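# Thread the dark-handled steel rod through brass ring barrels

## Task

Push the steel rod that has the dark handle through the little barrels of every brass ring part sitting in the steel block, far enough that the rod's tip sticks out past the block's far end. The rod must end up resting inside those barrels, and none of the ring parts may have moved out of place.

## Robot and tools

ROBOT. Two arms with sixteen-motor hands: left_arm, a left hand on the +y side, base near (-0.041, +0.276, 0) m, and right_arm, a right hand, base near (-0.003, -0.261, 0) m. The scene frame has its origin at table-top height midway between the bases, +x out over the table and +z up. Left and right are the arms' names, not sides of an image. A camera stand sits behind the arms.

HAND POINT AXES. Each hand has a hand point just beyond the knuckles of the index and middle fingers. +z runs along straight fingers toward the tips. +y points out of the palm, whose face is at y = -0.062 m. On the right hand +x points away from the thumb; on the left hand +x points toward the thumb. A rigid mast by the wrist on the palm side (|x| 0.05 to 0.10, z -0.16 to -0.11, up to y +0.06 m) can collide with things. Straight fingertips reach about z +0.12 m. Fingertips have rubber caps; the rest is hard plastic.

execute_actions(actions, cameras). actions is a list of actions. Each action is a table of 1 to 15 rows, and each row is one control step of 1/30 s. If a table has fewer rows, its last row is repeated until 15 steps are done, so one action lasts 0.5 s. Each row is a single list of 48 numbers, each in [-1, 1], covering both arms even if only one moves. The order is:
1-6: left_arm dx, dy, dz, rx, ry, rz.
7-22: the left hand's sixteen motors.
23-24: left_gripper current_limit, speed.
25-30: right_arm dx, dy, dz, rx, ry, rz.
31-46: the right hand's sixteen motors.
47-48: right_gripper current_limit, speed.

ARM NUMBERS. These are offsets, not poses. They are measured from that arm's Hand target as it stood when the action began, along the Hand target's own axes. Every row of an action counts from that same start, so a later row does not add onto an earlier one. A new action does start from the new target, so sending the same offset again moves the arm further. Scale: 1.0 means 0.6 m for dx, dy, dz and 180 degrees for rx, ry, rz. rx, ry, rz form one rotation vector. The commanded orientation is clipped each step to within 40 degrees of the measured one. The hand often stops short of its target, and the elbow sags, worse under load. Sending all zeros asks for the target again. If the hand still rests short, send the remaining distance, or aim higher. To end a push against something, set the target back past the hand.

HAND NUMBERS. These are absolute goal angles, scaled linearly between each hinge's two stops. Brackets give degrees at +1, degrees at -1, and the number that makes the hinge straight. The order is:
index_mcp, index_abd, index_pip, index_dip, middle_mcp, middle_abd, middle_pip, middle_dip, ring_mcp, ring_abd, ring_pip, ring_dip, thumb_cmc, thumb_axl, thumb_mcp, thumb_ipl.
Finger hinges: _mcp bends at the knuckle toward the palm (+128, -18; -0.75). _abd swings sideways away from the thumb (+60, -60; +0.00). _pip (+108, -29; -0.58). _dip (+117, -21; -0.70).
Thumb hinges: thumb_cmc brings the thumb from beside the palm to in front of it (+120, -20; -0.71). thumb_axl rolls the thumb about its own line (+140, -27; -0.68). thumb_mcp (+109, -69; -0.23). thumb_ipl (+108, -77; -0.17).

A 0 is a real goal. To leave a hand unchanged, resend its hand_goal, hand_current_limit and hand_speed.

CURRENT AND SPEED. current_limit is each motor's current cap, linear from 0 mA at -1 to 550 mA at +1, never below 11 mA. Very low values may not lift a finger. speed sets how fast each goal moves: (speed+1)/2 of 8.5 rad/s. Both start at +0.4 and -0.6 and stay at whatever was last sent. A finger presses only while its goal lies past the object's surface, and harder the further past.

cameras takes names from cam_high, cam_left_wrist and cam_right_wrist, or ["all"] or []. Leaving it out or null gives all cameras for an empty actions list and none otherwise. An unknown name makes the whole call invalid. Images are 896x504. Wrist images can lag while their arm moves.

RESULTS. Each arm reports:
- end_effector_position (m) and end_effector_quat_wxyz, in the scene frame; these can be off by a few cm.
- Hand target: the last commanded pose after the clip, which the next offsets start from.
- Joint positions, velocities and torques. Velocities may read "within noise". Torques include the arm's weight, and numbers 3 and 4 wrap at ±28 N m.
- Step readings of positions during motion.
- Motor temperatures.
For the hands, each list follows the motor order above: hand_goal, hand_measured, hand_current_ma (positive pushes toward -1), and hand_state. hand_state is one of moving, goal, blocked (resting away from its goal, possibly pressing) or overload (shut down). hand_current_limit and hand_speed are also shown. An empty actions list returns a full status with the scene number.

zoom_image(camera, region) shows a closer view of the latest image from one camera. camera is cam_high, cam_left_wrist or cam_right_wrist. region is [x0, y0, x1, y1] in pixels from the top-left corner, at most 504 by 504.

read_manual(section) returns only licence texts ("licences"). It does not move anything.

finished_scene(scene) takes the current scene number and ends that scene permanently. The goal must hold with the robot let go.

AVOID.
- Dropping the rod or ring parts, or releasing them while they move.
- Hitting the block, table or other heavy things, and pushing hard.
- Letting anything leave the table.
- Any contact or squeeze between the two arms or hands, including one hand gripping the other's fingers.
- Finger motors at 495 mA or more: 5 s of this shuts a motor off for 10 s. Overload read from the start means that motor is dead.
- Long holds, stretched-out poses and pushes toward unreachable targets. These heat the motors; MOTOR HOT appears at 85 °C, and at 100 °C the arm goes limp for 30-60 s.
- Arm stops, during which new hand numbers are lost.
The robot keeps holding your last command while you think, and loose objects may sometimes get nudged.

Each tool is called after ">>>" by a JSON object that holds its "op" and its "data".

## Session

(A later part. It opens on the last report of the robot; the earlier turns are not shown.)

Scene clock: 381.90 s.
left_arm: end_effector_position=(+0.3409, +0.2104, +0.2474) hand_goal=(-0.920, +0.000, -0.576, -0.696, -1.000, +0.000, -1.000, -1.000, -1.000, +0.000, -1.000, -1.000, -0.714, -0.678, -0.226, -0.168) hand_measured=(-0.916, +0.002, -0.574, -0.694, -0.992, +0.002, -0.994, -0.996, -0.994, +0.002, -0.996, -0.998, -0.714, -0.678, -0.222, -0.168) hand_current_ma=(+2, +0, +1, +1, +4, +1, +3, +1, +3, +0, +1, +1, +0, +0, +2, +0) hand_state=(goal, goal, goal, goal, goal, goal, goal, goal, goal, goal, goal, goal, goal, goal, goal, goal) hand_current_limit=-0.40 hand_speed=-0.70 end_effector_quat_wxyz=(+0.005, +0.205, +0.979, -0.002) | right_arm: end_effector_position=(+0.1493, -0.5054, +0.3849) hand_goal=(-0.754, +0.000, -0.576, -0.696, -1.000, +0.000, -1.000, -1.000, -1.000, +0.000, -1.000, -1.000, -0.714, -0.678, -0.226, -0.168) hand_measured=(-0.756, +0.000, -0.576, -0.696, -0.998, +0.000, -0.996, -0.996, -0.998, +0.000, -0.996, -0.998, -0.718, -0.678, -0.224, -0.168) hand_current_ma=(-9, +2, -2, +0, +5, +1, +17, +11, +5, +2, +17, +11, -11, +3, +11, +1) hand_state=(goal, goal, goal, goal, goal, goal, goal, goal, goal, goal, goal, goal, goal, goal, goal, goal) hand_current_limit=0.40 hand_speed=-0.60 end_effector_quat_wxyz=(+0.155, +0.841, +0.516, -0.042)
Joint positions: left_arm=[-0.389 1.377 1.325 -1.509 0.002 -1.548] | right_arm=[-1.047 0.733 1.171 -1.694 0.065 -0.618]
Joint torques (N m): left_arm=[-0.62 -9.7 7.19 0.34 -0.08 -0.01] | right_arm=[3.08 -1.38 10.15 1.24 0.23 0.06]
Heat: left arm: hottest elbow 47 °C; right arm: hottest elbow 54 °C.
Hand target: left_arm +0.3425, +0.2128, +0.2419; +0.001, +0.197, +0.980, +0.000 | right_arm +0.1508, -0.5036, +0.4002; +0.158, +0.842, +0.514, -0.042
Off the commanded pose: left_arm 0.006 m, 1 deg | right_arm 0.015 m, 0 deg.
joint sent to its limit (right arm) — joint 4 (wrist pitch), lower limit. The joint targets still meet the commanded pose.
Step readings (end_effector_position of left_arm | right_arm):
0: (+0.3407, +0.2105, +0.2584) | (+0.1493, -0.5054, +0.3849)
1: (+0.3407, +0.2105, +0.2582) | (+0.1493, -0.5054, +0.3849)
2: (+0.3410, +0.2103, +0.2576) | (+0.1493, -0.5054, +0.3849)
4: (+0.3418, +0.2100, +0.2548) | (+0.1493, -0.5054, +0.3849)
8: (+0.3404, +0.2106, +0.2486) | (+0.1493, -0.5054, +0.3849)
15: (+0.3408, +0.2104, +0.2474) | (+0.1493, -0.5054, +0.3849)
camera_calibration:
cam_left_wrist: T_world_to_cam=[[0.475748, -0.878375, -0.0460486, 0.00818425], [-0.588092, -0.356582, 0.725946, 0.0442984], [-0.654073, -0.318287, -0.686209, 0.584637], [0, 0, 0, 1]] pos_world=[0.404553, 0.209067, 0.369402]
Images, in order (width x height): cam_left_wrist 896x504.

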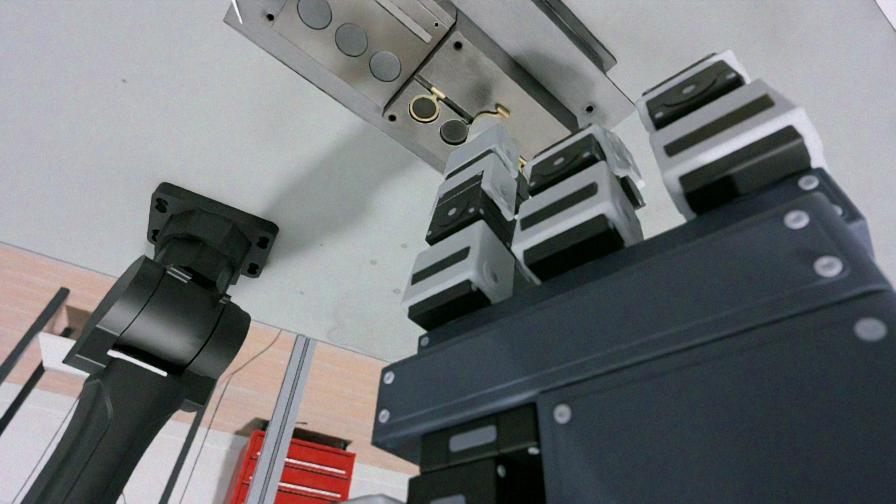

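>>> {"op": "execute_actions", "data": {"actions": [[[0,0,0.007,0,0,0,-0.92,0,-0.576,-0.696,-1,0,-1,-1,-1,0,-1,-1,-0.714,-0.678,-0.226,-0.168,-0.4,-0.7,0,0,0,0,0,0,-0.754,0,-0.576,-0.696,-1,0,-1,-1,-1,0,-1,-1,-0.714,-0.678,-0.226,-0.168,0.4,-0.6]]]}}

>>> {"op": "execute_actions", "data": {"actions": [[[0,0,0.005,0,0,0,-0.92,0,-0.576,-0.696,-1,0,-1,-1,-1,0,-1,-1,-0.714,-0.678,-0.226,-0.168,-0.4,-0.7,0,0,0,0,0,0,-0.754,0,-0.576,-0.696,-1,0,-1,-1,-1,0,-1,-1,-0.714,-0.678,-0.226,-0.168,0.4,-0.6]]], "cameras": ["cam_left_wrist"]}}

>>> {"op": "zoom_image", "data": {"camera": "cam_left_wrist", "region": [400, 60, 560, 200]}}

Scene clock: 383.10 s.
left_arm: end_effector_position=(+0.3411, +0.2103, +0.2437) hand_goal=(-0.920, +0.000, -0.576, -0.696, -1.000, +0.000, -1.000, -1.000, -1.000, +0.000, -1.000, -1.000, -0.714, -0.678, -0.226, -0.168) hand_measured=(-0.916, +0.002, -0.574, -0.694, -0.992, +0.002, -0.994, -0.996, -0.994, +0.002, -0.996, -0.998, -0.714, -0.678, -0.222, -0.168) hand_current_ma=(+2, +0, +1, +1, +4, +1, +3, +1, +3, +0, +1, +1, +0, +0, +2, +0) hand_state=(goal, goal, goal, goal, goal, goal, goal, goal, goal, goal, goal, goal, goal, goal, goal, goal) hand_current_limit=-0.40 hand_speed=-0.70 end_effector_quat_wxyz=(+0.006, +0.205, +0.979, -0.002) | right_arm: end_effector_position=(+0.1493, -0.5054, +0.3849) hand_goal=(-0.754, +0.000, -0.576, -0.696, -1.000, +0.000, -1.000, -1.000, -1.000, +0.000, -1.000, -1.000, -0.714, -0.678, -0.226, -0.168) hand_measured=(-0.756, +0.000, -0.576, -0.696, -0.998, +0.000, -0.996, -0.996, -0.998, +0.000, -0.996, -0.998, -0.718, -0.678, -0.224, -0.168) hand_current_ma=(-9, +2, -2, +0, +5, +1, +17, +11, +5, +2, +17, +11, -11, +3, +11, +1) hand_state=(goal, goal, goal, goal, goal, goal, goal, goal, goal, goal, goal, goal, goal, goal, goal, goal) hand_current_limit=0.40 hand_speed=-0.60 end_effector_quat_wxyz=(+0.155, +0.841, +0.516, -0.042)
Joint positions: left_arm=[-0.389 1.377 1.315 -1.498 0.002 -1.548] | right_arm=[-1.047 0.733 1.171 -1.694 0.065 -0.618]
Joint torques (N m): left_arm=[-0.15 -9.58 7.2 0.54 -0.11 -0.01] | right_arm=[4.37 -1.26 10.22 1.25 0.26 0.09]
Heat: left arm: hottest elbow 47 °C; right arm: hottest elbow 54 °C.
Hand target: left_arm +0.3425, +0.2128, +0.2377; +0.001, +0.197, +0.980, +0.000 | right_arm +0.1508, -0.5036, +0.4002; +0.158, +0.842, +0.514, -0.042
Off the commanded pose: left_arm 0.007 m, 1 deg | right_arm 0.015 m, 0 deg.
joint sent to its limit (right arm) — joint 4 (wrist pitch), lower limit. The joint targets still meet the commanded pose.
Step readings (end_effector_position of left_arm | right_arm):
0: (+0.3410, +0.2103, +0.2474) | (+0.1493, -0.5054, +0.3849)
1: (+0.3410, +0.2103, +0.2474) | (+0.1493, -0.5054, +0.3849)
2: (+0.3412, +0.2103, +0.2472) | (+0.1493, -0.5054, +0.3849)
4: (+0.3415, +0.2102, +0.2463) | (+0.1493, -0.5054, +0.3849)
8: (+0.3409, +0.2104, +0.2442) | (+0.1493, -0.5054, +0.3849)
15: (+0.3411, +0.2103, +0.2437) | (+0.1493, -0.5054, +0.3849)

Scene clock: 383.80 s.
left_arm: end_effector_position=(+0.3411, +0.2103, +0.2409) hand_goal=(-0.920, +0.000, -0.576, -0.696, -1.000, +0.000, -1.000, -1.000, -1.000, +0.000, -1.000, -1.000, -0.714, -0.678, -0.226, -0.168) hand_measured=(-0.916, +0.002, -0.574, -0.694, -0.992, +0.002, -0.994, -0.996, -0.994, +0.002, -0.996, -0.998, -0.714, -0.678, -0.222, -0.168) hand_current_ma=(+2, +0, +1, +1, +4, +1, +3, +1, +3, +0, +1, +1, +0, +0, +2, +0) hand_state=(goal, goal, goal, goal, goal, goal, goal, goal, goal, goal, goal, goal, goal, goal, goal, goal) hand_current_limit=-0.40 hand_speed=-0.70 end_effector_quat_wxyz=(+0.006, +0.205, +0.979, -0.002) | right_arm: end_effector_position=(+0.1493, -0.5054, +0.3849) hand_goal=(-0.754, +0.000, -0.576, -0.696, -1.000, +0.000, -1.000, -1.000, -1.000, +0.000, -1.000, -1.000, -0.714, -0.678, -0.226, -0.168) hand_measured=(-0.756, +0.000, -0.576, -0.696, -0.998, +0.000, -0.996, -0.996, -0.998, +0.000, -0.996, -0.998, -0.718, -0.678, -0.224, -0.168) hand_current_ma=(-9, +2, -2, +0, +5, +1, +17, +11, +5, +2, +17, +11, -11, +3, +11, +1) hand_state=(goal, goal, goal, goal, goal, goal, goal, goal, goal, goal, goal, goal, goal, goal, goal, goal) hand_current_limit=0.40 hand_speed=-0.60 end_effector_quat_wxyz=(+0.155, +0.841, +0.516, -0.042)
Joint positions: left_arm=[-0.389 1.377 1.308 -1.49 0.002 -1.548] | right_arm=[-1.047 0.733 1.171 -1.694 0.065 -0.618]
Joint torques (N m): left_arm=[-0.26 -9.76 6.99 0.54 -0.12 -0.04] | right_arm=[2.84 -1.2 10.1 1.25 0.26 0.06]
Heat: left arm: hottest elbow 47 °C; right arm: hottest elbow 54 °C.
Hand target: left_arm +0.3425, +0.2128, +0.2347; +0.001, +0.197, +0.980, +0.000 | right_arm +0.1508, -0.5036, +0.4002; +0.158, +0.842, +0.514, -0.042
Off the commanded pose: left_arm 0.007 m, 1 deg | right_arm 0.015 m, 0 deg.
joint sent to its limit (right arm) — joint 4 (wrist pitch), lower limit. The joint targets still meet the commanded pose.
Step readings (end_effector_position of left_arm | right_arm):
0: (+0.3411, +0.2103, +0.2437) | (+0.1493, -0.5054, +0.3849)
1: (+0.3412, +0.2103, +0.2437) | (+0.1493, -0.5054, +0.3849)
2: (+0.3412, +0.2102, +0.2437) | (+0.1493, -0.5054, +0.3849)
4: (+0.3415, +0.2102, +0.2430) | (+0.1493, -0.5054, +0.3849)
8: (+0.3409, +0.2104, +0.2412) | (+0.1493, -0.5054, +0.3849)
15: (+0.3411, +0.2103, +0.2409) | (+0.1493, -0.5054, +0.3849)
camera_calibration:
cam_left_wrist: T_world_to_cam=[[0.475784, -0.87845, -0.0442287, 0.0072401], [-0.58965, -0.355869, 0.725031, 0.0496818], [-0.652643, -0.318878, -0.687295, 0.580251], [0, 0, 0, 1]] pos_world=[0.404547, 0.20907, 0.363103]
Images, in order (width x height): cam_left_wrist 896x504.

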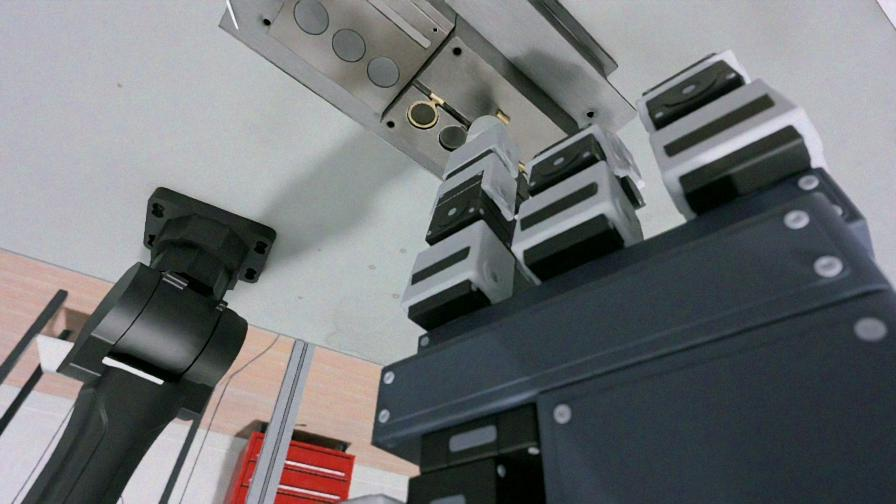

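Scaled by 3.150 from the camera's 896x504 image, which has a finer 1280x720 frame.

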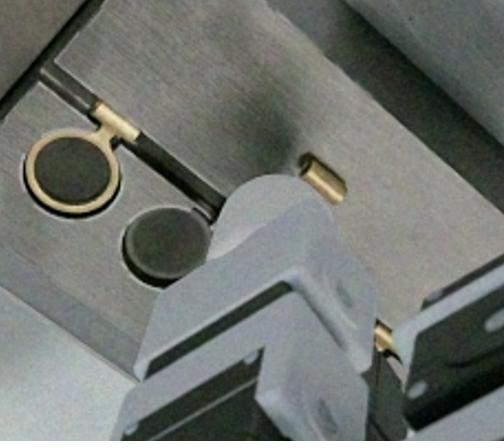

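>>> {"op": "execute_actions", "data": {"actions": [[[0,0,0.005,0,0,0,-0.92,0,-0.576,-0.696,-1,0,-1,-1,-1,0,-1,-1,-0.714,-0.678,-0.226,-0.168,-0.4,-0.7,0,0,0,0,0,0,-0.754,0,-0.576,-0.696,-1,0,-1,-1,-1,0,-1,-1,-0.714,-0.678,-0.226,-0.168,0.4,-0.6]]]}}

>>> {"op": "execute_actions", "data": {"actions": [[[0,0,0.005,0,0,0,-0.92,0,-0.576,-0.696,-1,0,-1,-1,-1,0,-1,-1,-0.714,-0.678,-0.226,-0.168,-0.4,-0.7,0,0,0,0,0,0,-0.754,0,-0.576,-0.696,-1,0,-1,-1,-1,0,-1,-1,-0.714,-0.678,-0.226,-0.168,0.4,-0.6]]], "cameras": ["cam_left_wrist"]}}

>>> {"op": "zoom_image", "data": {"camera": "cam_left_wrist", "region": [400, 60, 560, 200]}}

Scene clock: 385.00 s.
left_arm: end_effector_position=(+0.3411, +0.2103, +0.2382) hand_goal=(-0.920, +0.000, -0.576, -0.696, -1.000, +0.000, -1.000, -1.000, -1.000, +0.000, -1.000, -1.000, -0.714, -0.678, -0.226, -0.168) hand_measured=(-0.916, +0.002, -0.574, -0.694, -0.992, +0.002, -0.994, -0.996, -0.994, +0.002, -0.996, -0.998, -0.714, -0.678, -0.222, -0.168) hand_current_ma=(+2, +0, +1, +1, +4, +1, +3, +1, +3, +0, +1, +1, +0, +0, +2, +0) hand_state=(goal, goal, goal, goal, goal, goal, goal, goal, goal, goal, goal, goal, goal, goal, goal, goal) hand_current_limit=-0.40 hand_speed=-0.70 end_effector_quat_wxyz=(+0.006, +0.205, +0.979, -0.002) | right_arm: end_effector_position=(+0.1493, -0.5054, +0.3849) hand_goal=(-0.754, +0.000, -0.576, -0.696, -1.000, +0.000, -1.000, -1.000, -1.000, +0.000, -1.000, -1.000, -0.714, -0.678, -0.226, -0.168) hand_measured=(-0.756, +0.000, -0.576, -0.696, -0.998, +0.000, -0.996, -0.996, -0.998, +0.000, -0.996, -0.998, -0.718, -0.678, -0.224, -0.168) hand_current_ma=(-9, +2, -2, +0, +5, +1, +17, +11, +5, +2, +17, +11, -11, +3, +11, +1) hand_state=(goal, goal, goal, goal, goal, goal, goal, goal, goal, goal, goal, goal, goal, goal, goal, goal) hand_current_limit=0.40 hand_speed=-0.60 end_effector_quat_wxyz=(+0.155, +0.841, +0.516, -0.042)
Joint positions: left_arm=[-0.389 1.377 1.301 -1.482 0.002 -1.548] | right_arm=[-1.047 0.733 1.171 -1.694 0.065 -0.618]
Joint torques (N m): left_arm=[-0.09 -9.23 7.09 0.53 -0.12 -0.02] | right_arm=[3.84 -0.67 10.11 1.65 0.23 0.02]
Heat: left arm: hottest elbow 47 °C; right arm: hottest elbow 54 °C.
Hand target: left_arm +0.3426, +0.2128, +0.2316; +0.001, +0.197, +0.980, +0.000 | right_arm +0.1508, -0.5036, +0.4002; +0.158, +0.842, +0.514, -0.042
Off the commanded pose: left_arm 0.007 m, 1 deg | right_arm 0.015 m, 0 deg.
joint sent to its limit (right arm) — joint 4 (wrist pitch), lower limit. The joint targets still meet the commanded pose.
Step readings (end_effector_position of left_arm | right_arm):
0: (+0.3411, +0.2103, +0.2409) | (+0.1493, -0.5054, +0.3849)
1: (+0.3411, +0.2103, +0.2409) | (+0.1493, -0.5054, +0.3849)
2: (+0.3413, +0.2102, +0.2409) | (+0.1493, -0.5054, +0.3849)
4: (+0.3416, +0.2101, +0.2403) | (+0.1493, -0.5054, +0.3849)
8: (+0.3410, +0.2103, +0.2386) | (+0.1493, -0.5054, +0.3849)
15: (+0.3410, +0.2104, +0.2382) | (+0.1493, -0.5054, +0.3849)

Scene clock: 385.70 s.
left_arm: end_effector_position=(+0.3411, +0.2103, +0.2355) hand_goal=(-0.920, +0.000, -0.576, -0.696, -1.000, +0.000, -1.000, -1.000, -1.000, +0.000, -1.000, -1.000, -0.714, -0.678, -0.226, -0.168) hand_measured=(-0.916, +0.002, -0.574, -0.694, -0.992, +0.002, -0.994, -0.996, -0.994, +0.002, -0.996, -0.998, -0.714, -0.678, -0.222, -0.168) hand_current_ma=(+2, +0, +1, +1, +4, +1, +3, +1, +3, +0, +1, +1, +0, +0, +2, +0) hand_state=(goal, goal, goal, goal, goal, goal, goal, goal, goal, goal, goal, goal, goal, goal, goal, goal) hand_current_limit=-0.40 hand_speed=-0.70 end_effector_quat_wxyz=(+0.007, +0.205, +0.979, -0.002) | right_arm: end_effector_position=(+0.1493, -0.5054, +0.3849) hand_goal=(-0.754, +0.000, -0.576, -0.696, -1.000, +0.000, -1.000, -1.000, -1.000, +0.000, -1.000, -1.000, -0.714, -0.678, -0.226, -0.168) hand_measured=(-0.756, +0.000, -0.576, -0.696, -0.998, +0.000, -0.996, -0.996, -0.998, +0.000, -0.996, -0.998, -0.718, -0.678, -0.224, -0.168) hand_current_ma=(-9, +2, -2, +0, +5, +1, +17, +11, +5, +2, +17, +11, -11, +3, +11, +1) hand_state=(goal, goal, goal, goal, goal, goal, goal, goal, goal, goal, goal, goal, goal, goal, goal, goal) hand_current_limit=0.40 hand_speed=-0.60 end_effector_quat_wxyz=(+0.155, +0.841, +0.516, -0.042)
Joint positions: left_arm=[-0.389 1.377 1.294 -1.474 0.002 -1.548] | right_arm=[-1.047 0.733 1.171 -1.694 0.065 -0.618]
Joint torques (N m): left_arm=[-0.32 -9.47 7.21 0.49 -0.11 -0.01] | right_arm=[3.6 -0.62 10.15 1.43 0.21 0.08]
Heat: left arm: hottest elbow 47 °C; right arm: hottest elbow 54 °C.
Hand target: left_arm +0.3426, +0.2128, +0.2287; +0.001, +0.197, +0.980, +0.000 | right_arm +0.1508, -0.5036, +0.4002; +0.158, +0.842, +0.514, -0.042
Off the commanded pose: left_arm 0.007 m, 1 deg | right_arm 0.015 m, 0 deg.
joint sent to its limit (right arm) — joint 4 (wrist pitch), lower limit. The joint targets still meet the commanded pose.
Step readings (end_effector_position of left_arm | right_arm):
0: (+0.3411, +0.2103, +0.2382) | (+0.1493, -0.5054, +0.3849)
1: (+0.3411, +0.2103, +0.2382) | (+0.1493, -0.5054, +0.3849)
2: (+0.3412, +0.2102, +0.2382) | (+0.1493, -0.5054, +0.3849)
4: (+0.3415, +0.2102, +0.2376) | (+0.1493, -0.5054, +0.3849)
8: (+0.3410, +0.2104, +0.2358) | (+0.1493, -0.5054, +0.3849)
15: (+0.3411, +0.2103, +0.2355) | (+0.1493, -0.5054, +0.3849)
camera_calibration:
cam_left_wrist: T_world_to_cam=[[0.475876, -0.878458, -0.043059, 0.00673802], [-0.590656, -0.355476, 0.724405, 0.0539883], [-0.651665, -0.319294, -0.688029, 0.576462], [0, 0, 0, 1]] pos_world=[0.404342, 0.209171, 0.357803]
Images, in order (width x height): cam_left_wrist 896x504.

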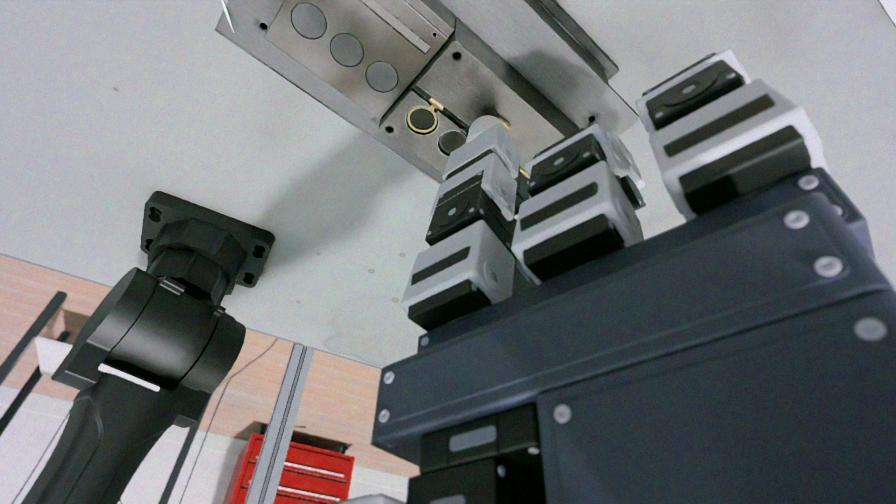

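Scaled by 3.150 from the camera's 896x504 image, which has a finer 1280x720 frame.

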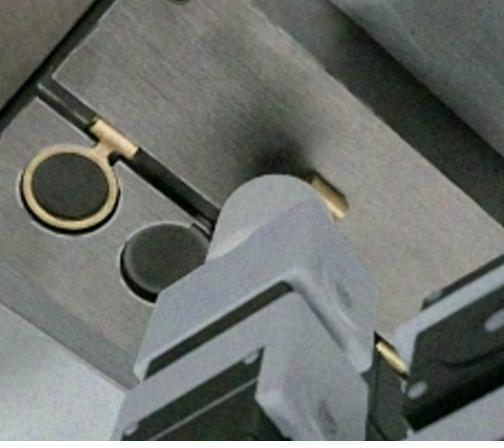

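>>> {"op": "execute_actions", "data": {"actions": [[[0.016,-0.0132,0,0,0,0,-0.92,0,-0.576,-0.696,-1,0,-1,-1,-1,0,-1,-1,-0.714,-0.678,-0.226,-0.168,-0.4,-0.7,0,0,0,0,0,0,-0.754,0,-0.576,-0.696,-1,0,-1,-1,-1,0,-1,-1,-0.714,-0.678,-0.226,-0.168,0.4,-0.6]]], "cameras": ["cam_left_wrist"]}}

>>> {"op": "zoom_image", "data": {"camera": "cam_left_wrist", "region": [400, 60, 560, 200]}}

Scene clock: 389.27 s.
left_arm: end_effector_position=(+0.3337, +0.2120, +0.2302) hand_goal=(-0.920, +0.000, -0.576, -0.696, -1.000, +0.000, -1.000, -1.000, -1.000, +0.000, -1.000, -1.000, -0.714, -0.678, -0.226, -0.168) hand_measured=(-0.918, +0.004, -0.576, -0.694, -0.992, +0.002, -0.994, -0.996, -0.994, +0.002, -0.996, -0.998, -0.714, -0.678, -0.222, -0.168) hand_current_ma=(+0, +1, +0, +0, +4, +1, +3, +1, +3, +0, +1, +1, +0, +0, +2, +0) hand_state=(goal, goal, goal, goal, goal, goal, goal, goal, goal, goal, goal, goal, goal, goal, goal, goal) hand_current_limit=-0.40 hand_speed=-0.70 end_effector_quat_wxyz=(+0.000, +0.199, +0.980, +0.000) | right_arm: end_effector_position=(+0.1493, -0.5054, +0.3849) hand_goal=(-0.754, +0.000, -0.576, -0.696, -1.000, +0.000, -1.000, -1.000, -1.000, +0.000, -1.000, -1.000, -0.714, -0.678, -0.226, -0.168) hand_measured=(-0.756, +0.000, -0.576, -0.696, -0.998, +0.000, -0.996, -0.996, -0.998, +0.000, -0.996, -0.998, -0.718, -0.678, -0.224, -0.168) hand_current_ma=(-9, +2, -2, +0, +5, +1, +17, +11, +5, +2, +17, +11, -11, +3, +11, +1) hand_state=(goal, goal, goal, goal, goal, goal, goal, goal, goal, goal, goal, goal, goal, goal, goal, goal) hand_current_limit=0.40 hand_speed=-0.60 end_effector_quat_wxyz=(+0.155, +0.841, +0.516, -0.042)
Joint positions: left_arm=[-0.392 1.371 1.273 -1.472 0 -1.565] | right_arm=[-1.047 0.733 1.171 -1.694 0.065 -0.618]
Joint torques (N m): left_arm=[-1.49 -10.58 6.87 0.39 -0.01 -0.09] | right_arm=[4.13 -0.56 9.95 1.35 0.26 0.05]
Heat: left arm: hottest elbow 47 °C; right arm: hottest elbow 53 °C.
Hand target: left_arm +0.3306, +0.2092, +0.2286; +0.001, +0.197, +0.980, +0.000 | right_arm +0.1508, -0.5036, +0.4002; +0.158, +0.842, +0.514, -0.042
Off the commanded pose: left_arm 0.004 m, 0 deg | right_arm 0.015 m, 0 deg.
joint sent to its limit (right arm) — joint 4 (wrist pitch), lower limit. The joint targets still meet the commanded pose.
Step readings (end_effector_position of left_arm | right_arm):
0: (+0.3411, +0.2103, +0.2355) | (+0.1493, -0.5054, +0.3849)
1: (+0.3410, +0.2104, +0.2354) | (+0.1493, -0.5054, +0.3849)
2: (+0.3406, +0.2105, +0.2348) | (+0.1493, -0.5054, +0.3849)
4: (+0.3389, +0.2111, +0.2328) | (+0.1493, -0.5054, +0.3849)
8: (+0.3358, +0.2122, +0.2306) | (+0.1493, -0.5054, +0.3849)
15: (+0.3338, +0.2120, +0.2302) | (+0.1493, -0.5054, +0.3849)
camera_calibration:
cam_left_wrist: T_world_to_cam=[[0.48701, -0.871684, -0.0546592, 0.00901137], [-0.577292, -0.368233, 0.728792, 0.051239], [-0.655404, -0.323375, -0.68255, 0.569406], [0, 0, 0, 1]] pos_world=[0.398382, 0.210854, 0.351798]
Images, in order (width x height): cam_left_wrist 896x504.

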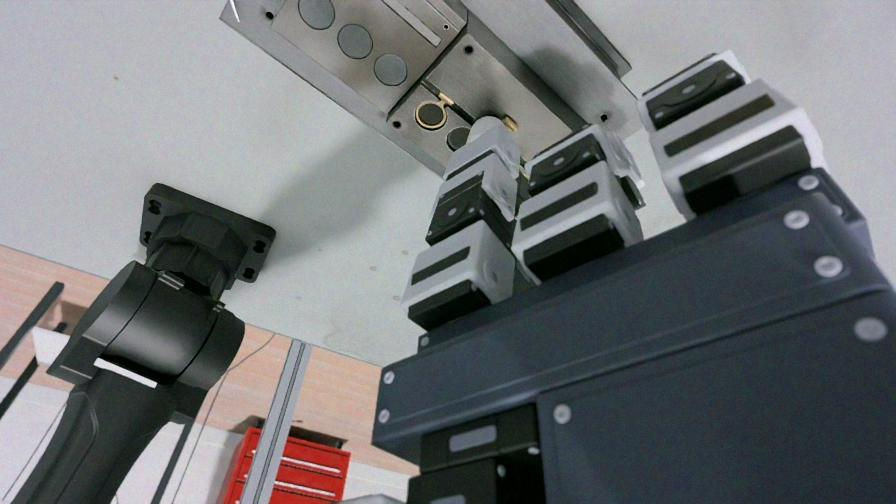

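Scaled by 3.150 from the camera's 896x504 image, which has a finer 1280x720 frame.

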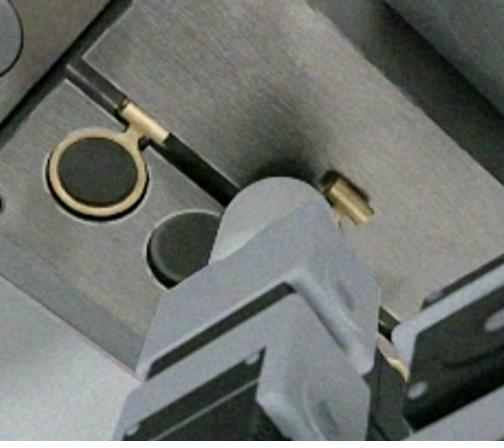

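>>> {"op": "execute_actions", "data": {"actions": [[[-0.0004,-0.0212,0,0,0,0,-0.92,0,-0.576,-0.696,-1,0,-1,-1,-1,0,-1,-1,-0.714,-0.678,-0.226,-0.168,-0.4,-0.7,0,0,0,0,0,0,-0.754,0,-0.576,-0.696,-1,0,-1,-1,-1,0,-1,-1,-0.714,-0.678,-0.226,-0.168,0.4,-0.6]]]}}

>>> {"op": "execute_actions", "data": {"actions": [[[0,0,0.005,0,0,0,-0.92,0,-0.576,-0.696,-1,0,-1,-1,-1,0,-1,-1,-0.714,-0.678,-0.226,-0.168,-0.4,-0.7,0,0,0,0,0,0,-0.754,0,-0.576,-0.696,-1,0,-1,-1,-1,0,-1,-1,-0.714,-0.678,-0.226,-0.168,0.4,-0.6]]], "cameras": ["cam_left_wrist"]}}

>>> {"op": "zoom_image", "data": {"camera": "cam_left_wrist", "region": [400, 60, 560, 200]}}

Scene clock: 392.73 s.
left_arm: end_effector_position=(+0.3285, +0.1994, +0.2304) hand_goal=(-0.920, +0.000, -0.576, -0.696, -1.000, +0.000, -1.000, -1.000, -1.000, +0.000, -1.000, -1.000, -0.714, -0.678, -0.226, -0.168) hand_measured=(-0.916, +0.002, -0.576, -0.694, -0.992, +0.002, -0.994, -0.996, -0.994, +0.002, -0.996, -0.998, -0.714, -0.678, -0.222, -0.168) hand_current_ma=(+1, +0, +0, +0, +4, +1, +3, +1, +3, +0, +1, +1, +0, +0, +2, +0) hand_state=(goal, goal, goal, goal, goal, goal, goal, goal, goal, goal, goal, goal, goal, goal, goal, goal) hand_current_limit=-0.40 hand_speed=-0.70 end_effector_quat_wxyz=(+0.001, +0.200, +0.980, +0.000) | right_arm: end_effector_position=(+0.1493, -0.5054, +0.3849) hand_goal=(-0.754, +0.000, -0.576, -0.696, -1.000, +0.000, -1.000, -1.000, -1.000, +0.000, -1.000, -1.000, -0.714, -0.678, -0.226, -0.168) hand_measured=(-0.756, +0.000, -0.576, -0.696, -0.998, +0.000, -0.996, -0.996, -0.998, +0.000, -0.996, -0.998, -0.718, -0.678, -0.224, -0.168) hand_current_ma=(-9, +2, -2, +0, +5, +1, +17, +11, +5, +2, +17, +11, -11, +3, +11, +1) hand_state=(goal, goal, goal, goal, goal, goal, goal, goal, goal, goal, goal, goal, goal, goal, goal, goal) hand_current_limit=0.40 hand_speed=-0.60 end_effector_quat_wxyz=(+0.155, +0.841, +0.516, -0.042)
Joint positions: left_arm=[-0.428 1.37 1.273 -1.472 -0.001 -1.597] | right_arm=[-1.047 0.733 1.171 -1.694 0.065 -0.618]
Joint torques (N m): left_arm=[-1.73 -10.75 6.95 0.32 0.05 -0.09] | right_arm=[2.61 -1.61 10.36 1.22 0.25 0.05]
Heat: left arm: hottest elbow 46 °C; right arm: hottest elbow 53 °C.
Hand target: left_arm +0.3259, +0.1974, +0.2287; +0.001, +0.197, +0.980, +0.000 | right_arm +0.1508, -0.5036, +0.4002; +0.158, +0.842, +0.514, -0.042
Off the commanded pose: left_arm 0.004 m, 0 deg | right_arm 0.015 m, 0 deg.
joint sent to its limit (right arm) — joint 4 (wrist pitch), lower limit. The joint targets still meet the commanded pose.
Step readings (end_effector_position of left_arm | right_arm):
0: (+0.3336, +0.2120, +0.2302) | (+0.1493, -0.5054, +0.3849)
1: (+0.3336, +0.2120, +0.2302) | (+0.1493, -0.5054, +0.3849)
2: (+0.3334, +0.2115, +0.2303) | (+0.1493, -0.5054, +0.3849)
4: (+0.3324, +0.2091, +0.2303) | (+0.1493, -0.5054, +0.3849)
8: (+0.3300, +0.2017, +0.2303) | (+0.1493, -0.5054, +0.3849)
15: (+0.3287, +0.1994, +0.2304) | (+0.1493, -0.5054, +0.3849)

Scene clock: 393.43 s.
left_arm: end_effector_position=(+0.3283, +0.1995, +0.2302) hand_goal=(-0.920, +0.000, -0.576, -0.696, -1.000, +0.000, -1.000, -1.000, -1.000, +0.000, -1.000, -1.000, -0.714, -0.678, -0.226, -0.168) hand_measured=(-0.916, +0.000, -0.576, -0.694, -0.992, +0.002, -0.994, -0.996, -0.994, +0.002, -0.996, -0.998, -0.714, -0.678, -0.222, -0.168) hand_current_ma=(+1, +0, +0, +0, +4, +1, +3, +1, +3, +0, +1, +1, +0, +0, +2, +0) hand_state=(goal, goal, goal, goal, goal, goal, goal, goal, goal, goal, goal, goal, goal, goal, goal, goal) hand_current_limit=-0.40 hand_speed=-0.70 end_effector_quat_wxyz=(+0.001, +0.200, +0.980, +0.000) | right_arm: end_effector_position=(+0.1493, -0.5054, +0.3849) hand_goal=(-0.754, +0.000, -0.576, -0.696, -1.000, +0.000, -1.000, -1.000, -1.000, +0.000, -1.000, -1.000, -0.714, -0.678, -0.226, -0.168) hand_measured=(-0.756, +0.000, -0.576, -0.696, -0.998, +0.000, -0.996, -0.996, -0.998, +0.000, -0.996, -0.998, -0.718, -0.678, -0.224, -0.168) hand_current_ma=(-9, +2, -2, +0, +5, +1, +17, +11, +5, +2, +17, +11, -11, +3, +11, +1) hand_state=(goal, goal, goal, goal, goal, goal, goal, goal, goal, goal, goal, goal, goal, goal, goal, goal) hand_current_limit=0.40 hand_speed=-0.60 end_effector_quat_wxyz=(+0.155, +0.841, +0.516, -0.042)
Joint positions: left_arm=[-0.428 1.369 1.271 -1.47 -0.001 -1.597] | right_arm=[-1.047 0.733 1.171 -1.694 0.065 -0.618]
Joint torques (N m): left_arm=[-1.49 -10.29 6.52 0.51 0.03 -0.06] | right_arm=[2.96 -1.2 10.15 1.31 0.23 0.05]
Heat: left arm: hottest elbow 46 °C; right arm: hottest elbow 53 °C.
Hand target: left_arm +0.3260, +0.1974, +0.2257; +0.001, +0.197, +0.980, +0.000 | right_arm +0.1508, -0.5036, +0.4002; +0.158, +0.842, +0.514, -0.042
Off the commanded pose: left_arm 0.006 m, 0 deg | right_arm 0.015 m, 0 deg.
joint sent to its limit (right arm) — joint 4 (wrist pitch), lower limit. The joint targets still meet the commanded pose.
Step readings (end_effector_position of left_arm | right_arm):
0: (+0.3285, +0.1994, +0.2304) | (+0.1493, -0.5054, +0.3849)
1: (+0.3284, +0.1994, +0.2304) | (+0.1493, -0.5054, +0.3849)
2: (+0.3284, +0.1994, +0.2304) | (+0.1493, -0.5054, +0.3849)
4: (+0.3284, +0.1994, +0.2303) | (+0.1493, -0.5054, +0.3849)
8: (+0.3282, +0.1995, +0.2303) | (+0.1493, -0.5054, +0.3849)
15: (+0.3283, +0.1995, +0.2302) | (+0.1493, -0.5054, +0.3849)
camera_calibration:
cam_left_wrist: T_world_to_cam=[[0.484508, -0.873167, -0.0532201, 0.00149656], [-0.580198, -0.366283, 0.727466, 0.0444151], [-0.654692, -0.321585, -0.684077, 0.561529], [0, 0, 0, 1]] pos_world=[0.392674, 0.198154, 0.351898]
Images, in order (width x height): cam_left_wrist 896x504.

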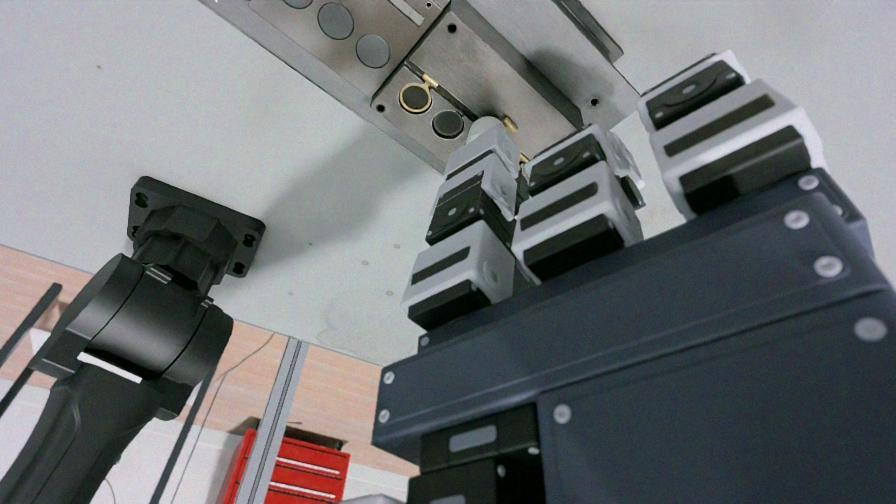

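Scaled by 3.150 from the camera's 896x504 image, which has a finer 1280x720 frame.

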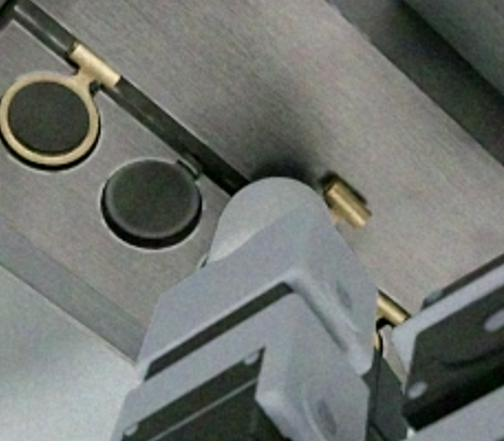

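>>> {"op": "execute_actions", "data": {"actions": [[[0.0148,0.0227,0,0,0,0,-0.92,0,-0.576,-0.696,-1,0,-1,-1,-1,0,-1,-1,-0.714,-0.678,-0.226,-0.168,-0.4,-0.7,0,0,0,0,0,0,-0.754,0,-0.576,-0.696,-1,0,-1,-1,-1,0,-1,-1,-0.714,-0.678,-0.226,-0.168,0.4,-0.6]]], "cameras": ["cam_left_wrist"]}}

>>> {"op": "zoom_image", "data": {"camera": "cam_left_wrist", "region": [400, 60, 560, 200]}}

Scene clock: 395.47 s.
left_arm: end_effector_position=(+0.3232, +0.2097, +0.2297) hand_goal=(-0.920, +0.000, -0.576, -0.696, -1.000, +0.000, -1.000, -1.000, -1.000, +0.000, -1.000, -1.000, -0.714, -0.678, -0.226, -0.168) hand_measured=(-0.928, +0.006, -0.582, -0.698, -0.992, +0.002, -0.994, -0.996, -0.994, +0.002, -0.996, -0.998, -0.714, -0.678, -0.222, -0.168) hand_current_ma=(-5, +2, -3, -1, +4, +1, +3, +1, +3, +0, +1, +1, +0, +0, +2, +0) hand_state=(goal, goal, goal, goal, goal, goal, goal, goal, goal, goal, goal, goal, goal, goal, goal, goal) hand_current_limit=-0.40 hand_speed=-0.70 end_effector_quat_wxyz=(+0.004, +0.195, +0.981, -0.001) | right_arm: end_effector_position=(+0.1493, -0.5054, +0.3849) hand_goal=(-0.754, +0.000, -0.576, -0.696, -1.000, +0.000, -1.000, -1.000, -1.000, +0.000, -1.000, -1.000, -0.714, -0.678, -0.226, -0.168) hand_measured=(-0.756, +0.000, -0.576, -0.696, -0.998, +0.000, -0.996, -0.996, -0.998, +0.000, -0.996, -0.998, -0.718, -0.678, -0.224, -0.168) hand_current_ma=(-9, +2, -2, +0, +5, +1, +17, +11, +5, +2, +17, +11, -11, +3, +11, +1) hand_state=(goal, goal, goal, goal, goal, goal, goal, goal, goal, goal, goal, goal, goal, goal, goal, goal) hand_current_limit=0.40 hand_speed=-0.60 end_effector_quat_wxyz=(+0.155, +0.841, +0.516, -0.042)
Joint positions: left_arm=[-0.408 1.345 1.247 -1.465 0.001 -1.588] | right_arm=[-1.047 0.733 1.171 -1.694 0.065 -0.618]
Joint torques (N m): left_arm=[-0.15 -10.58 6.6 0.38 -0.05 0.22] | right_arm=[3.49 -1.03 9.99 1.33 0.28 0.01]
Heat: left arm: hottest elbow 46 °C; right arm: hottest elbow 53 °C.
Hand target: left_arm +0.3230, +0.2134, +0.2257; +0.001, +0.197, +0.980, +0.000 | right_arm +0.1508, -0.5036, +0.4002; +0.158, +0.842, +0.514, -0.042
Off the commanded pose: left_arm 0.006 m, 0 deg | right_arm 0.015 m, 0 deg.
joint sent to its limit (right arm) — joint 4 (wrist pitch), lower limit. The joint targets still meet the commanded pose.
Step readings (end_effector_position of left_arm | right_arm):
0: (+0.3283, +0.1995, +0.2302) | (+0.1493, -0.5054, +0.3849)
1: (+0.3282, +0.1995, +0.2302) | (+0.1493, -0.5054, +0.3849)
2: (+0.3278, +0.1997, +0.2301) | (+0.1493, -0.5054, +0.3849)
4: (+0.3268, +0.2013, +0.2303) | (+0.1493, -0.5054, +0.3849)
8: (+0.3234, +0.2072, +0.2301) | (+0.1493, -0.5054, +0.3849)
15: (+0.3232, +0.2097, +0.2297) | (+0.1493, -0.5054, +0.3849)
camera_calibration:
cam_left_wrist: T_world_to_cam=[[0.493952, -0.868132, -0.0485702, 0.00768576], [-0.579225, -0.370201, 0.726257, 0.0463754], [-0.648468, -0.330603, -0.685705, 0.561477], [0, 0, 0, 1]] pos_world=[0.387165, 0.209467, 0.351701]
Images, in order (width x height): cam_left_wrist 896x504.

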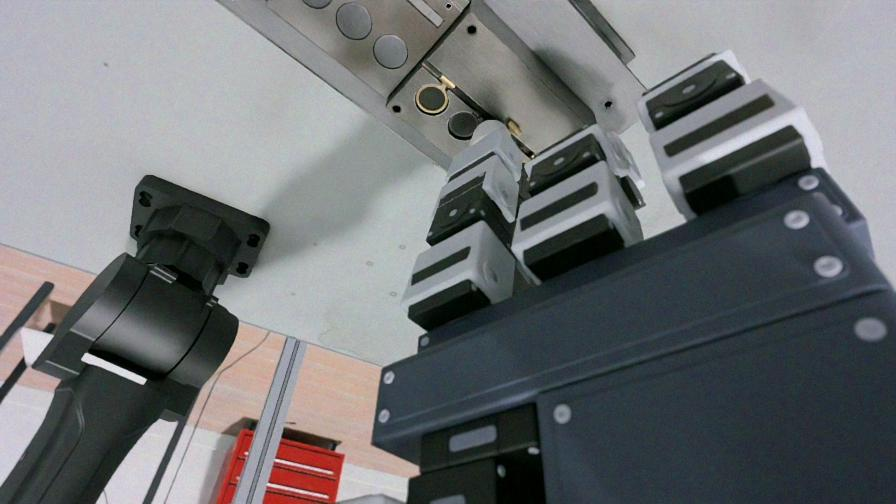

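Scaled by 3.150 from the camera's 896x504 image, which has a finer 1280x720 frame.

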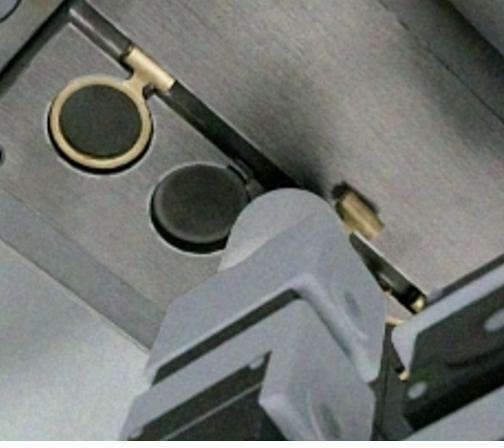

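>>> {"op": "execute_actions", "data": {"actions": [[[0.0148,0.0227,0,0,0,0,-0.92,0,-0.576,-0.696,-1,0,-1,-1,-1,0,-1,-1,-0.714,-0.678,-0.226,-0.168,-0.4,-0.7,0,0,0,0,0,0,-0.754,0,-0.576,-0.696,-1,0,-1,-1,-1,0,-1,-1,-0.714,-0.678,-0.226,-0.168,0.4,-0.6]]], "cameras": ["cam_left_wrist"]}}

>>> {"op": "zoom_image", "data": {"camera": "cam_left_wrist", "region": [400, 60, 560, 200]}}

Scene clock: 396.90 s.
left_arm: end_effector_position=(+0.3203, +0.2266, +0.2272) hand_goal=(-0.920, +0.000, -0.576, -0.696, -1.000, +0.000, -1.000, -1.000, -1.000, +0.000, -1.000, -1.000, -0.714, -0.678, -0.226, -0.168) hand_measured=(-0.926, +0.004, -0.580, -0.700, -0.992, +0.002, -0.994, -0.996, -0.994, +0.002, -0.996, -0.998, -0.714, -0.678, -0.222, -0.168) hand_current_ma=(-4, +1, -2, -1, +4, +1, +3, +1, +3, +0, +1, +1, +0, +0, +2, +0) hand_state=(goal, goal, goal, goal, goal, goal, goal, goal, goal, goal, goal, goal, goal, goal, goal, goal) hand_current_limit=-0.40 hand_speed=-0.70 end_effector_quat_wxyz=(+0.002, +0.194, +0.981, -0.001) | right_arm: end_effector_position=(+0.1493, -0.5054, +0.3849) hand_goal=(-0.754, +0.000, -0.576, -0.696, -1.000, +0.000, -1.000, -1.000, -1.000, +0.000, -1.000, -1.000, -0.714, -0.678, -0.226, -0.168) hand_measured=(-0.756, +0.000, -0.576, -0.696, -0.998, +0.000, -0.996, -0.996, -0.998, +0.000, -0.996, -0.998, -0.718, -0.678, -0.224, -0.168) hand_current_ma=(-9, +2, -2, +0, +5, +1, +17, +11, +5, +2, +17, +11, -11, +3, +11, +1) hand_state=(goal, goal, goal, goal, goal, goal, goal, goal, goal, goal, goal, goal, goal, goal, goal, goal) hand_current_limit=0.40 hand_speed=-0.60 end_effector_quat_wxyz=(+0.155, +0.841, +0.516, -0.042)
Joint positions: left_arm=[-0.369 1.325 1.222 -1.464 0.001 -1.552] | right_arm=[-1.047 0.733 1.171 -1.694 0.065 -0.618]
Joint torques (N m): left_arm=[-0.67 -10.34 6.91 0.24 -0.1 0.27] | right_arm=[2.55 -1.14 10.21 1.17 0.26 0.08]
Heat: left arm: hottest elbow 46 °C; right arm: hottest elbow 53 °C.
Hand target: left_arm +0.3201, +0.2295, +0.2256; +0.001, +0.197, +0.980, +0.000 | right_arm +0.1508, -0.5036, +0.4002; +0.158, +0.842, +0.514, -0.042
Off the commanded pose: left_arm 0.003 m, 0 deg | right_arm 0.015 m, 0 deg.
joint sent to its limit (right arm) — joint 4 (wrist pitch), lower limit. The joint targets still meet the commanded pose.
Step readings (end_effector_position of left_arm | right_arm):
0: (+0.3233, +0.2097, +0.2297) | (+0.1493, -0.5054, +0.3849)
1: (+0.3233, +0.2097, +0.2297) | (+0.1493, -0.5054, +0.3849)
2: (+0.3232, +0.2102, +0.2294) | (+0.1493, -0.5054, +0.3849)
4: (+0.3223, +0.2134, +0.2291) | (+0.1493, -0.5054, +0.3849)
8: (+0.3198, +0.2231, +0.2282) | (+0.1493, -0.5054, +0.3849)
15: (+0.3201, +0.2266, +0.2272) | (+0.1493, -0.5054, +0.3849)
camera_calibration:
cam_left_wrist: T_world_to_cam=[[0.495725, -0.866919, -0.0520401, 0.0236452], [-0.575304, -0.37268, 0.728104, 0.0517635], [-0.650601, -0.331, -0.683489, 0.563664], [0, 0, 0, 1]] pos_world=[0.384779, 0.226362, 0.348799]
Images, in order (width x height): cam_left_wrist 896x504.

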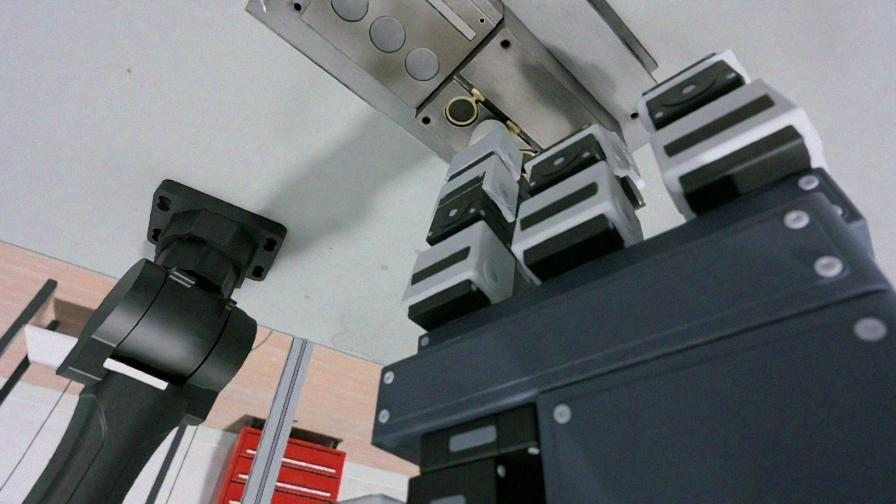

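Scaled by 3.150 from the camera's 896x504 image, which has a finer 1280x720 frame.

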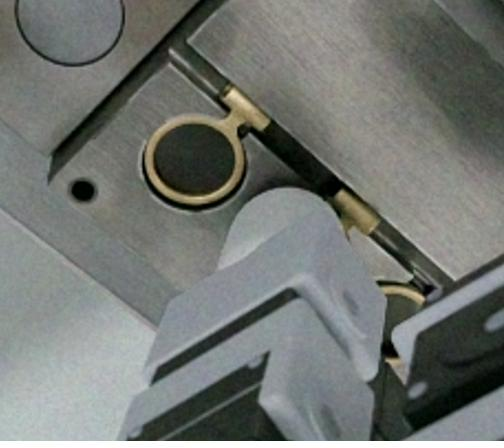

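>>> {"op": "execute_actions", "data": {"actions": [[[0.0032,0.0077,0,0,0,0,-0.92,0,-0.576,-0.696,-1,0,-1,-1,-1,0,-1,-1,-0.714,-0.678,-0.226,-0.168,-0.4,-0.7,0,0,0,0,0,0,-0.754,0,-0.576,-0.696,-1,0,-1,-1,-1,0,-1,-1,-0.714,-0.678,-0.226,-0.168,0.4,-0.6]]], "cameras": ["cam_left_wrist"]}}

>>> {"op": "zoom_image", "data": {"camera": "cam_left_wrist", "region": [400, 60, 560, 200]}}

Scene clock: 398.37 s.
left_arm: end_effector_position=(+0.3207, +0.2294, +0.2271) hand_goal=(-0.920, +0.000, -0.576, -0.696, -1.000, +0.000, -1.000, -1.000, -1.000, +0.000, -1.000, -1.000, -0.714, -0.678, -0.226, -0.168) hand_measured=(-0.932, +0.004, -0.582, -0.700, -0.992, +0.002, -0.994, -0.996, -0.994, +0.002, -0.996, -0.998, -0.714, -0.678, -0.222, -0.168) hand_current_ma=(-8, +1, -4, -1, +4, +1, +3, +1, +3, +0, +1, +1, +0, +0, +2, +0) hand_state=(goal, goal, goal, goal, goal, goal, goal, goal, goal, goal, goal, goal, goal, goal, goal, goal) hand_current_limit=-0.40 hand_speed=-0.70 end_effector_quat_wxyz=(+0.002, +0.196, +0.981, -0.001) | right_arm: end_effector_position=(+0.1493, -0.5054, +0.3849) hand_goal=(-0.754, +0.000, -0.576, -0.696, -1.000, +0.000, -1.000, -1.000, -1.000, +0.000, -1.000, -1.000, -0.714, -0.678, -0.226, -0.168) hand_measured=(-0.756, +0.000, -0.576, -0.696, -0.998, +0.000, -0.996, -0.996, -0.998, +0.000, -0.996, -0.998, -0.718, -0.678, -0.224, -0.168) hand_current_ma=(-9, +2, -2, +0, +5, +1, +17, +11, +5, +2, +17, +11, -11, +3, +11, +1) hand_state=(goal, goal, goal, goal, goal, goal, goal, goal, goal, goal, goal, goal, goal, goal, goal, goal) hand_current_limit=0.40 hand_speed=-0.60 end_effector_quat_wxyz=(+0.155, +0.841, +0.516, -0.042)
Joint positions: left_arm=[-0.362 1.322 1.219 -1.464 0.002 -1.54] | right_arm=[-1.047 0.733 1.171 -1.694 0.065 -0.618]
Joint torques (N m): left_arm=[0.15 -9.93 6.84 0.34 -0.13 0.2] | right_arm=[3.31 -0.97 10.22 1.31 0.28 0.06]
Heat: left arm: hottest elbow 46 °C; right arm: hottest elbow 53 °C.
Hand target: left_arm +0.3201, +0.2344, +0.2257; +0.001, +0.197, +0.980, +0.000 | right_arm +0.1508, -0.5036, +0.4002; +0.158, +0.842, +0.514, -0.042
Off the commanded pose: left_arm 0.005 m, 0 deg | right_arm 0.015 m, 0 deg.
joint sent to its limit (right arm) — joint 4 (wrist pitch), lower limit. The joint targets still meet the commanded pose.
Step readings (end_effector_position of left_arm | right_arm):
0: (+0.3204, +0.2266, +0.2272) | (+0.1493, -0.5054, +0.3849)
1: (+0.3204, +0.2266, +0.2272) | (+0.1493, -0.5054, +0.3849)
2: (+0.3205, +0.2269, +0.2272) | (+0.1493, -0.5054, +0.3849)
4: (+0.3208, +0.2273, +0.2271) | (+0.1493, -0.5054, +0.3849)
8: (+0.3206, +0.2289, +0.2271) | (+0.1493, -0.5054, +0.3849)
15: (+0.3206, +0.2294, +0.2271) | (+0.1493, -0.5054, +0.3849)
camera_calibration:
cam_left_wrist: T_world_to_cam=[[0.492098, -0.869041, -0.0510603, 0.0272939], [-0.576802, -0.369424, 0.728578, 0.0525709], [-0.652027, -0.32908, -0.683057, 0.564678], [0, 0, 0, 1]] pos_world=[0.385077, 0.228965, 0.348799]
Images, in order (width x height): cam_left_wrist 896x504.

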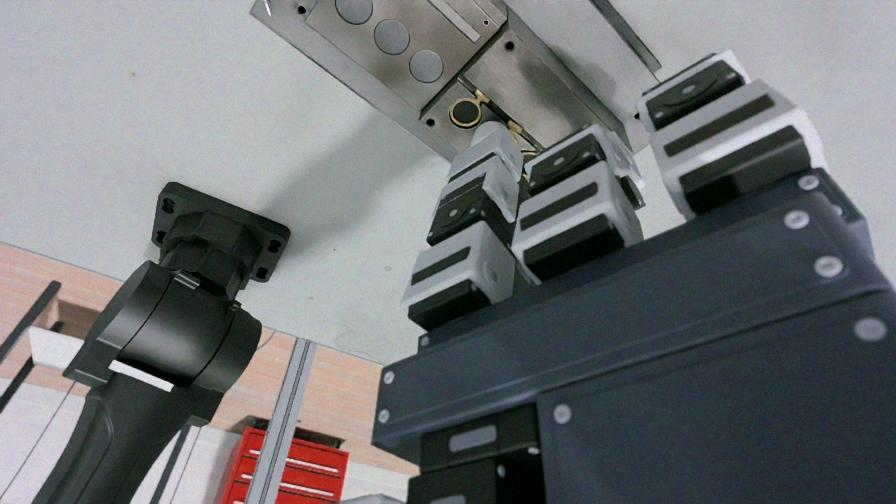

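Scaled by 3.150 from the camera's 896x504 image, which has a finer 1280x720 frame.

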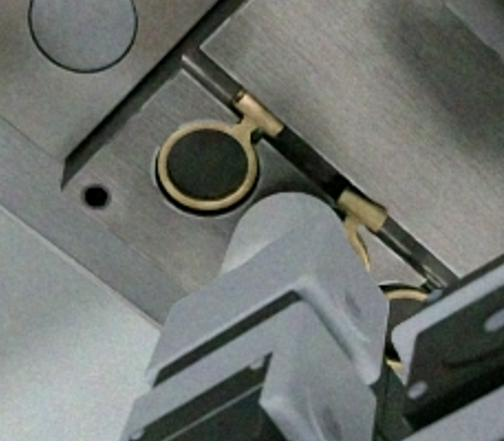

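>>> {"op": "execute_actions", "data": {"actions": [[[0,0,-0.08,0,0,0,-0.92,0,-0.576,-0.696,-1,0,-1,-1,-1,0,-1,-1,-0.714,-0.678,-0.226,-0.168,-0.4,-0.7,0,0,0,0,0,0,-0.754,0,-0.576,-0.696,-1,0,-1,-1,-1,0,-1,-1,-0.714,-0.678,-0.226,-0.168,0.4,-0.6]]], "cameras": ["cam_left_wrist","cam_high"]}}

>>> {"op": "zoom_image", "data": {"camera": "cam_left_wrist", "region": [410, 20, 570, 160]}}

Scene clock: 399.83 s.
left_arm: end_effector_position=(+0.3104, +0.2345, +0.2587) hand_goal=(-0.920, +0.000, -0.576, -0.696, -1.000, +0.000, -1.000, -1.000, -1.000, +0.000, -1.000, -1.000, -0.714, -0.678, -0.226, -0.168) hand_measured=(-0.920, +0.002, -0.578, -0.698, -0.992, +0.002, -0.994, -0.996, -0.994, +0.002, -0.996, -0.998, -0.714, -0.678, -0.222, -0.168) hand_current_ma=(+0, +1, +0, -1, +4, +0, +3, +1, +3, +0, +1, +1, +0, +0, +2, +0) hand_state=(goal, goal, goal, goal, goal, goal, goal, goal, goal, goal, goal, goal, goal, goal, goal, goal) hand_current_limit=-0.40 hand_speed=-0.70 end_effector_quat_wxyz=(-0.015, +0.196, +0.980, +0.002) | right_arm: end_effector_position=(+0.1493, -0.5054, +0.3849) hand_goal=(-0.754, +0.000, -0.576, -0.696, -1.000, +0.000, -1.000, -1.000, -1.000, +0.000, -1.000, -1.000, -0.714, -0.678, -0.226, -0.168) hand_measured=(-0.756, +0.000, -0.576, -0.696, -0.998, +0.000, -0.996, -0.996, -0.998, +0.000, -0.996, -0.998, -0.718, -0.678, -0.224, -0.168) hand_current_ma=(-9, +2, -2, +0, +5, +1, +17, +11, +5, +2, +17, +11, -11, +3, +11, +1) hand_state=(goal, goal, goal, goal, goal, goal, goal, goal, goal, goal, goal, goal, goal, goal, goal, goal) hand_current_limit=0.40 hand_speed=-0.60 end_effector_quat_wxyz=(+0.155, +0.841, +0.516, -0.042)
Joint positions: left_arm=[-0.36 1.309 1.287 -1.58 0 -1.537] | right_arm=[-1.047 0.733 1.171 -1.694 0.065 -0.618]
Joint torques (N m): left_arm=[-0.03 -9.41 10.52 -0.21 -0.04 0.18] | right_arm=[3.19 -0.97 10.13 1.32 0.24 0.07]
Heat: left arm: hottest elbow 46 °C; right arm: hottest elbow 53 °C.
Hand target: left_arm +0.3200, +0.2345, +0.2736; +0.001, +0.197, +0.980, +0.000 | right_arm +0.1508, -0.5036, +0.4002; +0.158, +0.842, +0.514, -0.042
Off the commanded pose: left_arm 0.018 m, 2 deg | right_arm 0.015 m, 0 deg.
joint sent to its limit (right arm) — joint 4 (wrist pitch), lower limit. The joint targets still meet the commanded pose.
Step readings (end_effector_position of left_arm | right_arm):
0: (+0.3207, +0.2294, +0.2271) | (+0.1493, -0.5054, +0.3849)
1: (+0.3206, +0.2295, +0.2271) | (+0.1493, -0.5054, +0.3849)
2: (+0.3185, +0.2303, +0.2274) | (+0.1493, -0.5054, +0.3849)
4: (+0.3136, +0.2325, +0.2307) | (+0.1493, -0.5054, +0.3849)
8: (+0.3091, +0.2349, +0.2447) | (+0.1493, -0.5054, +0.3849)
15: (+0.3111, +0.2342, +0.2586) | (+0.1493, -0.5054, +0.3849)
camera_calibration:
cam_left_wrist: T_world_to_cam=[[0.489037, -0.86872, -0.078533, 0.046396], [-0.554144, -0.378951, 0.741161, 0.0174523], [-0.673622, -0.318937, -0.666718, 0.581319], [0, 0, 0, 1]] pos_world=[0.378571, 0.232323, 0.378284]
Images, in order (width x height): cam_high 896x504, cam_left_wrist 896x504.

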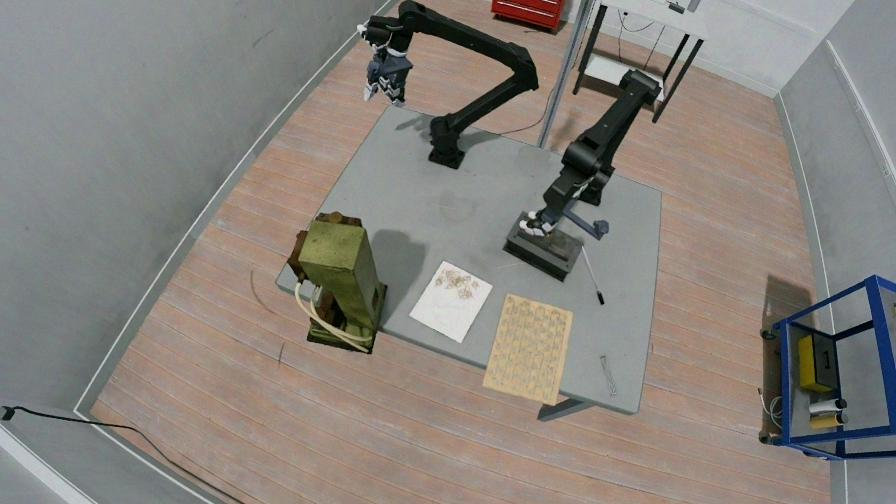

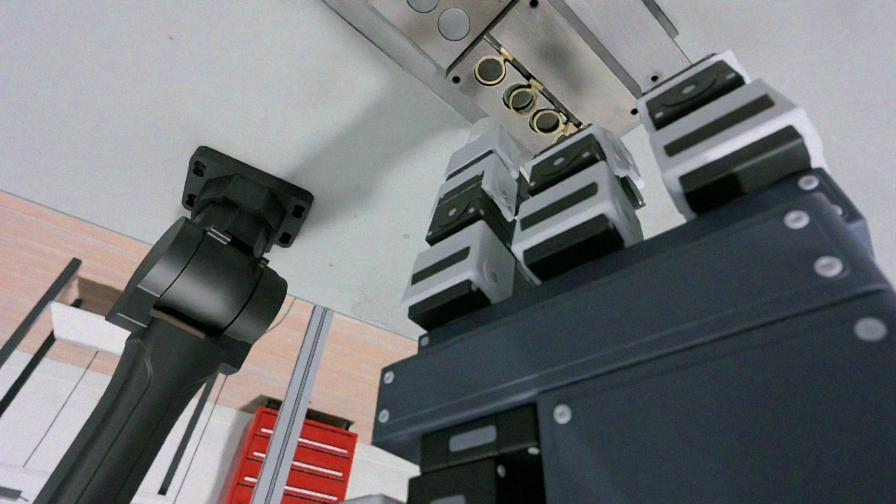

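Scaled by 3.150 from the camera's 896x504 image, which has a finer 1280x720 frame.

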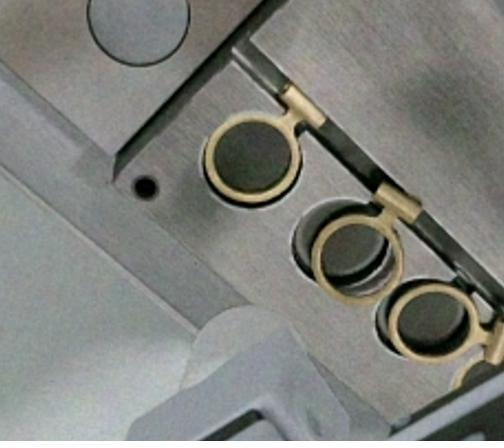

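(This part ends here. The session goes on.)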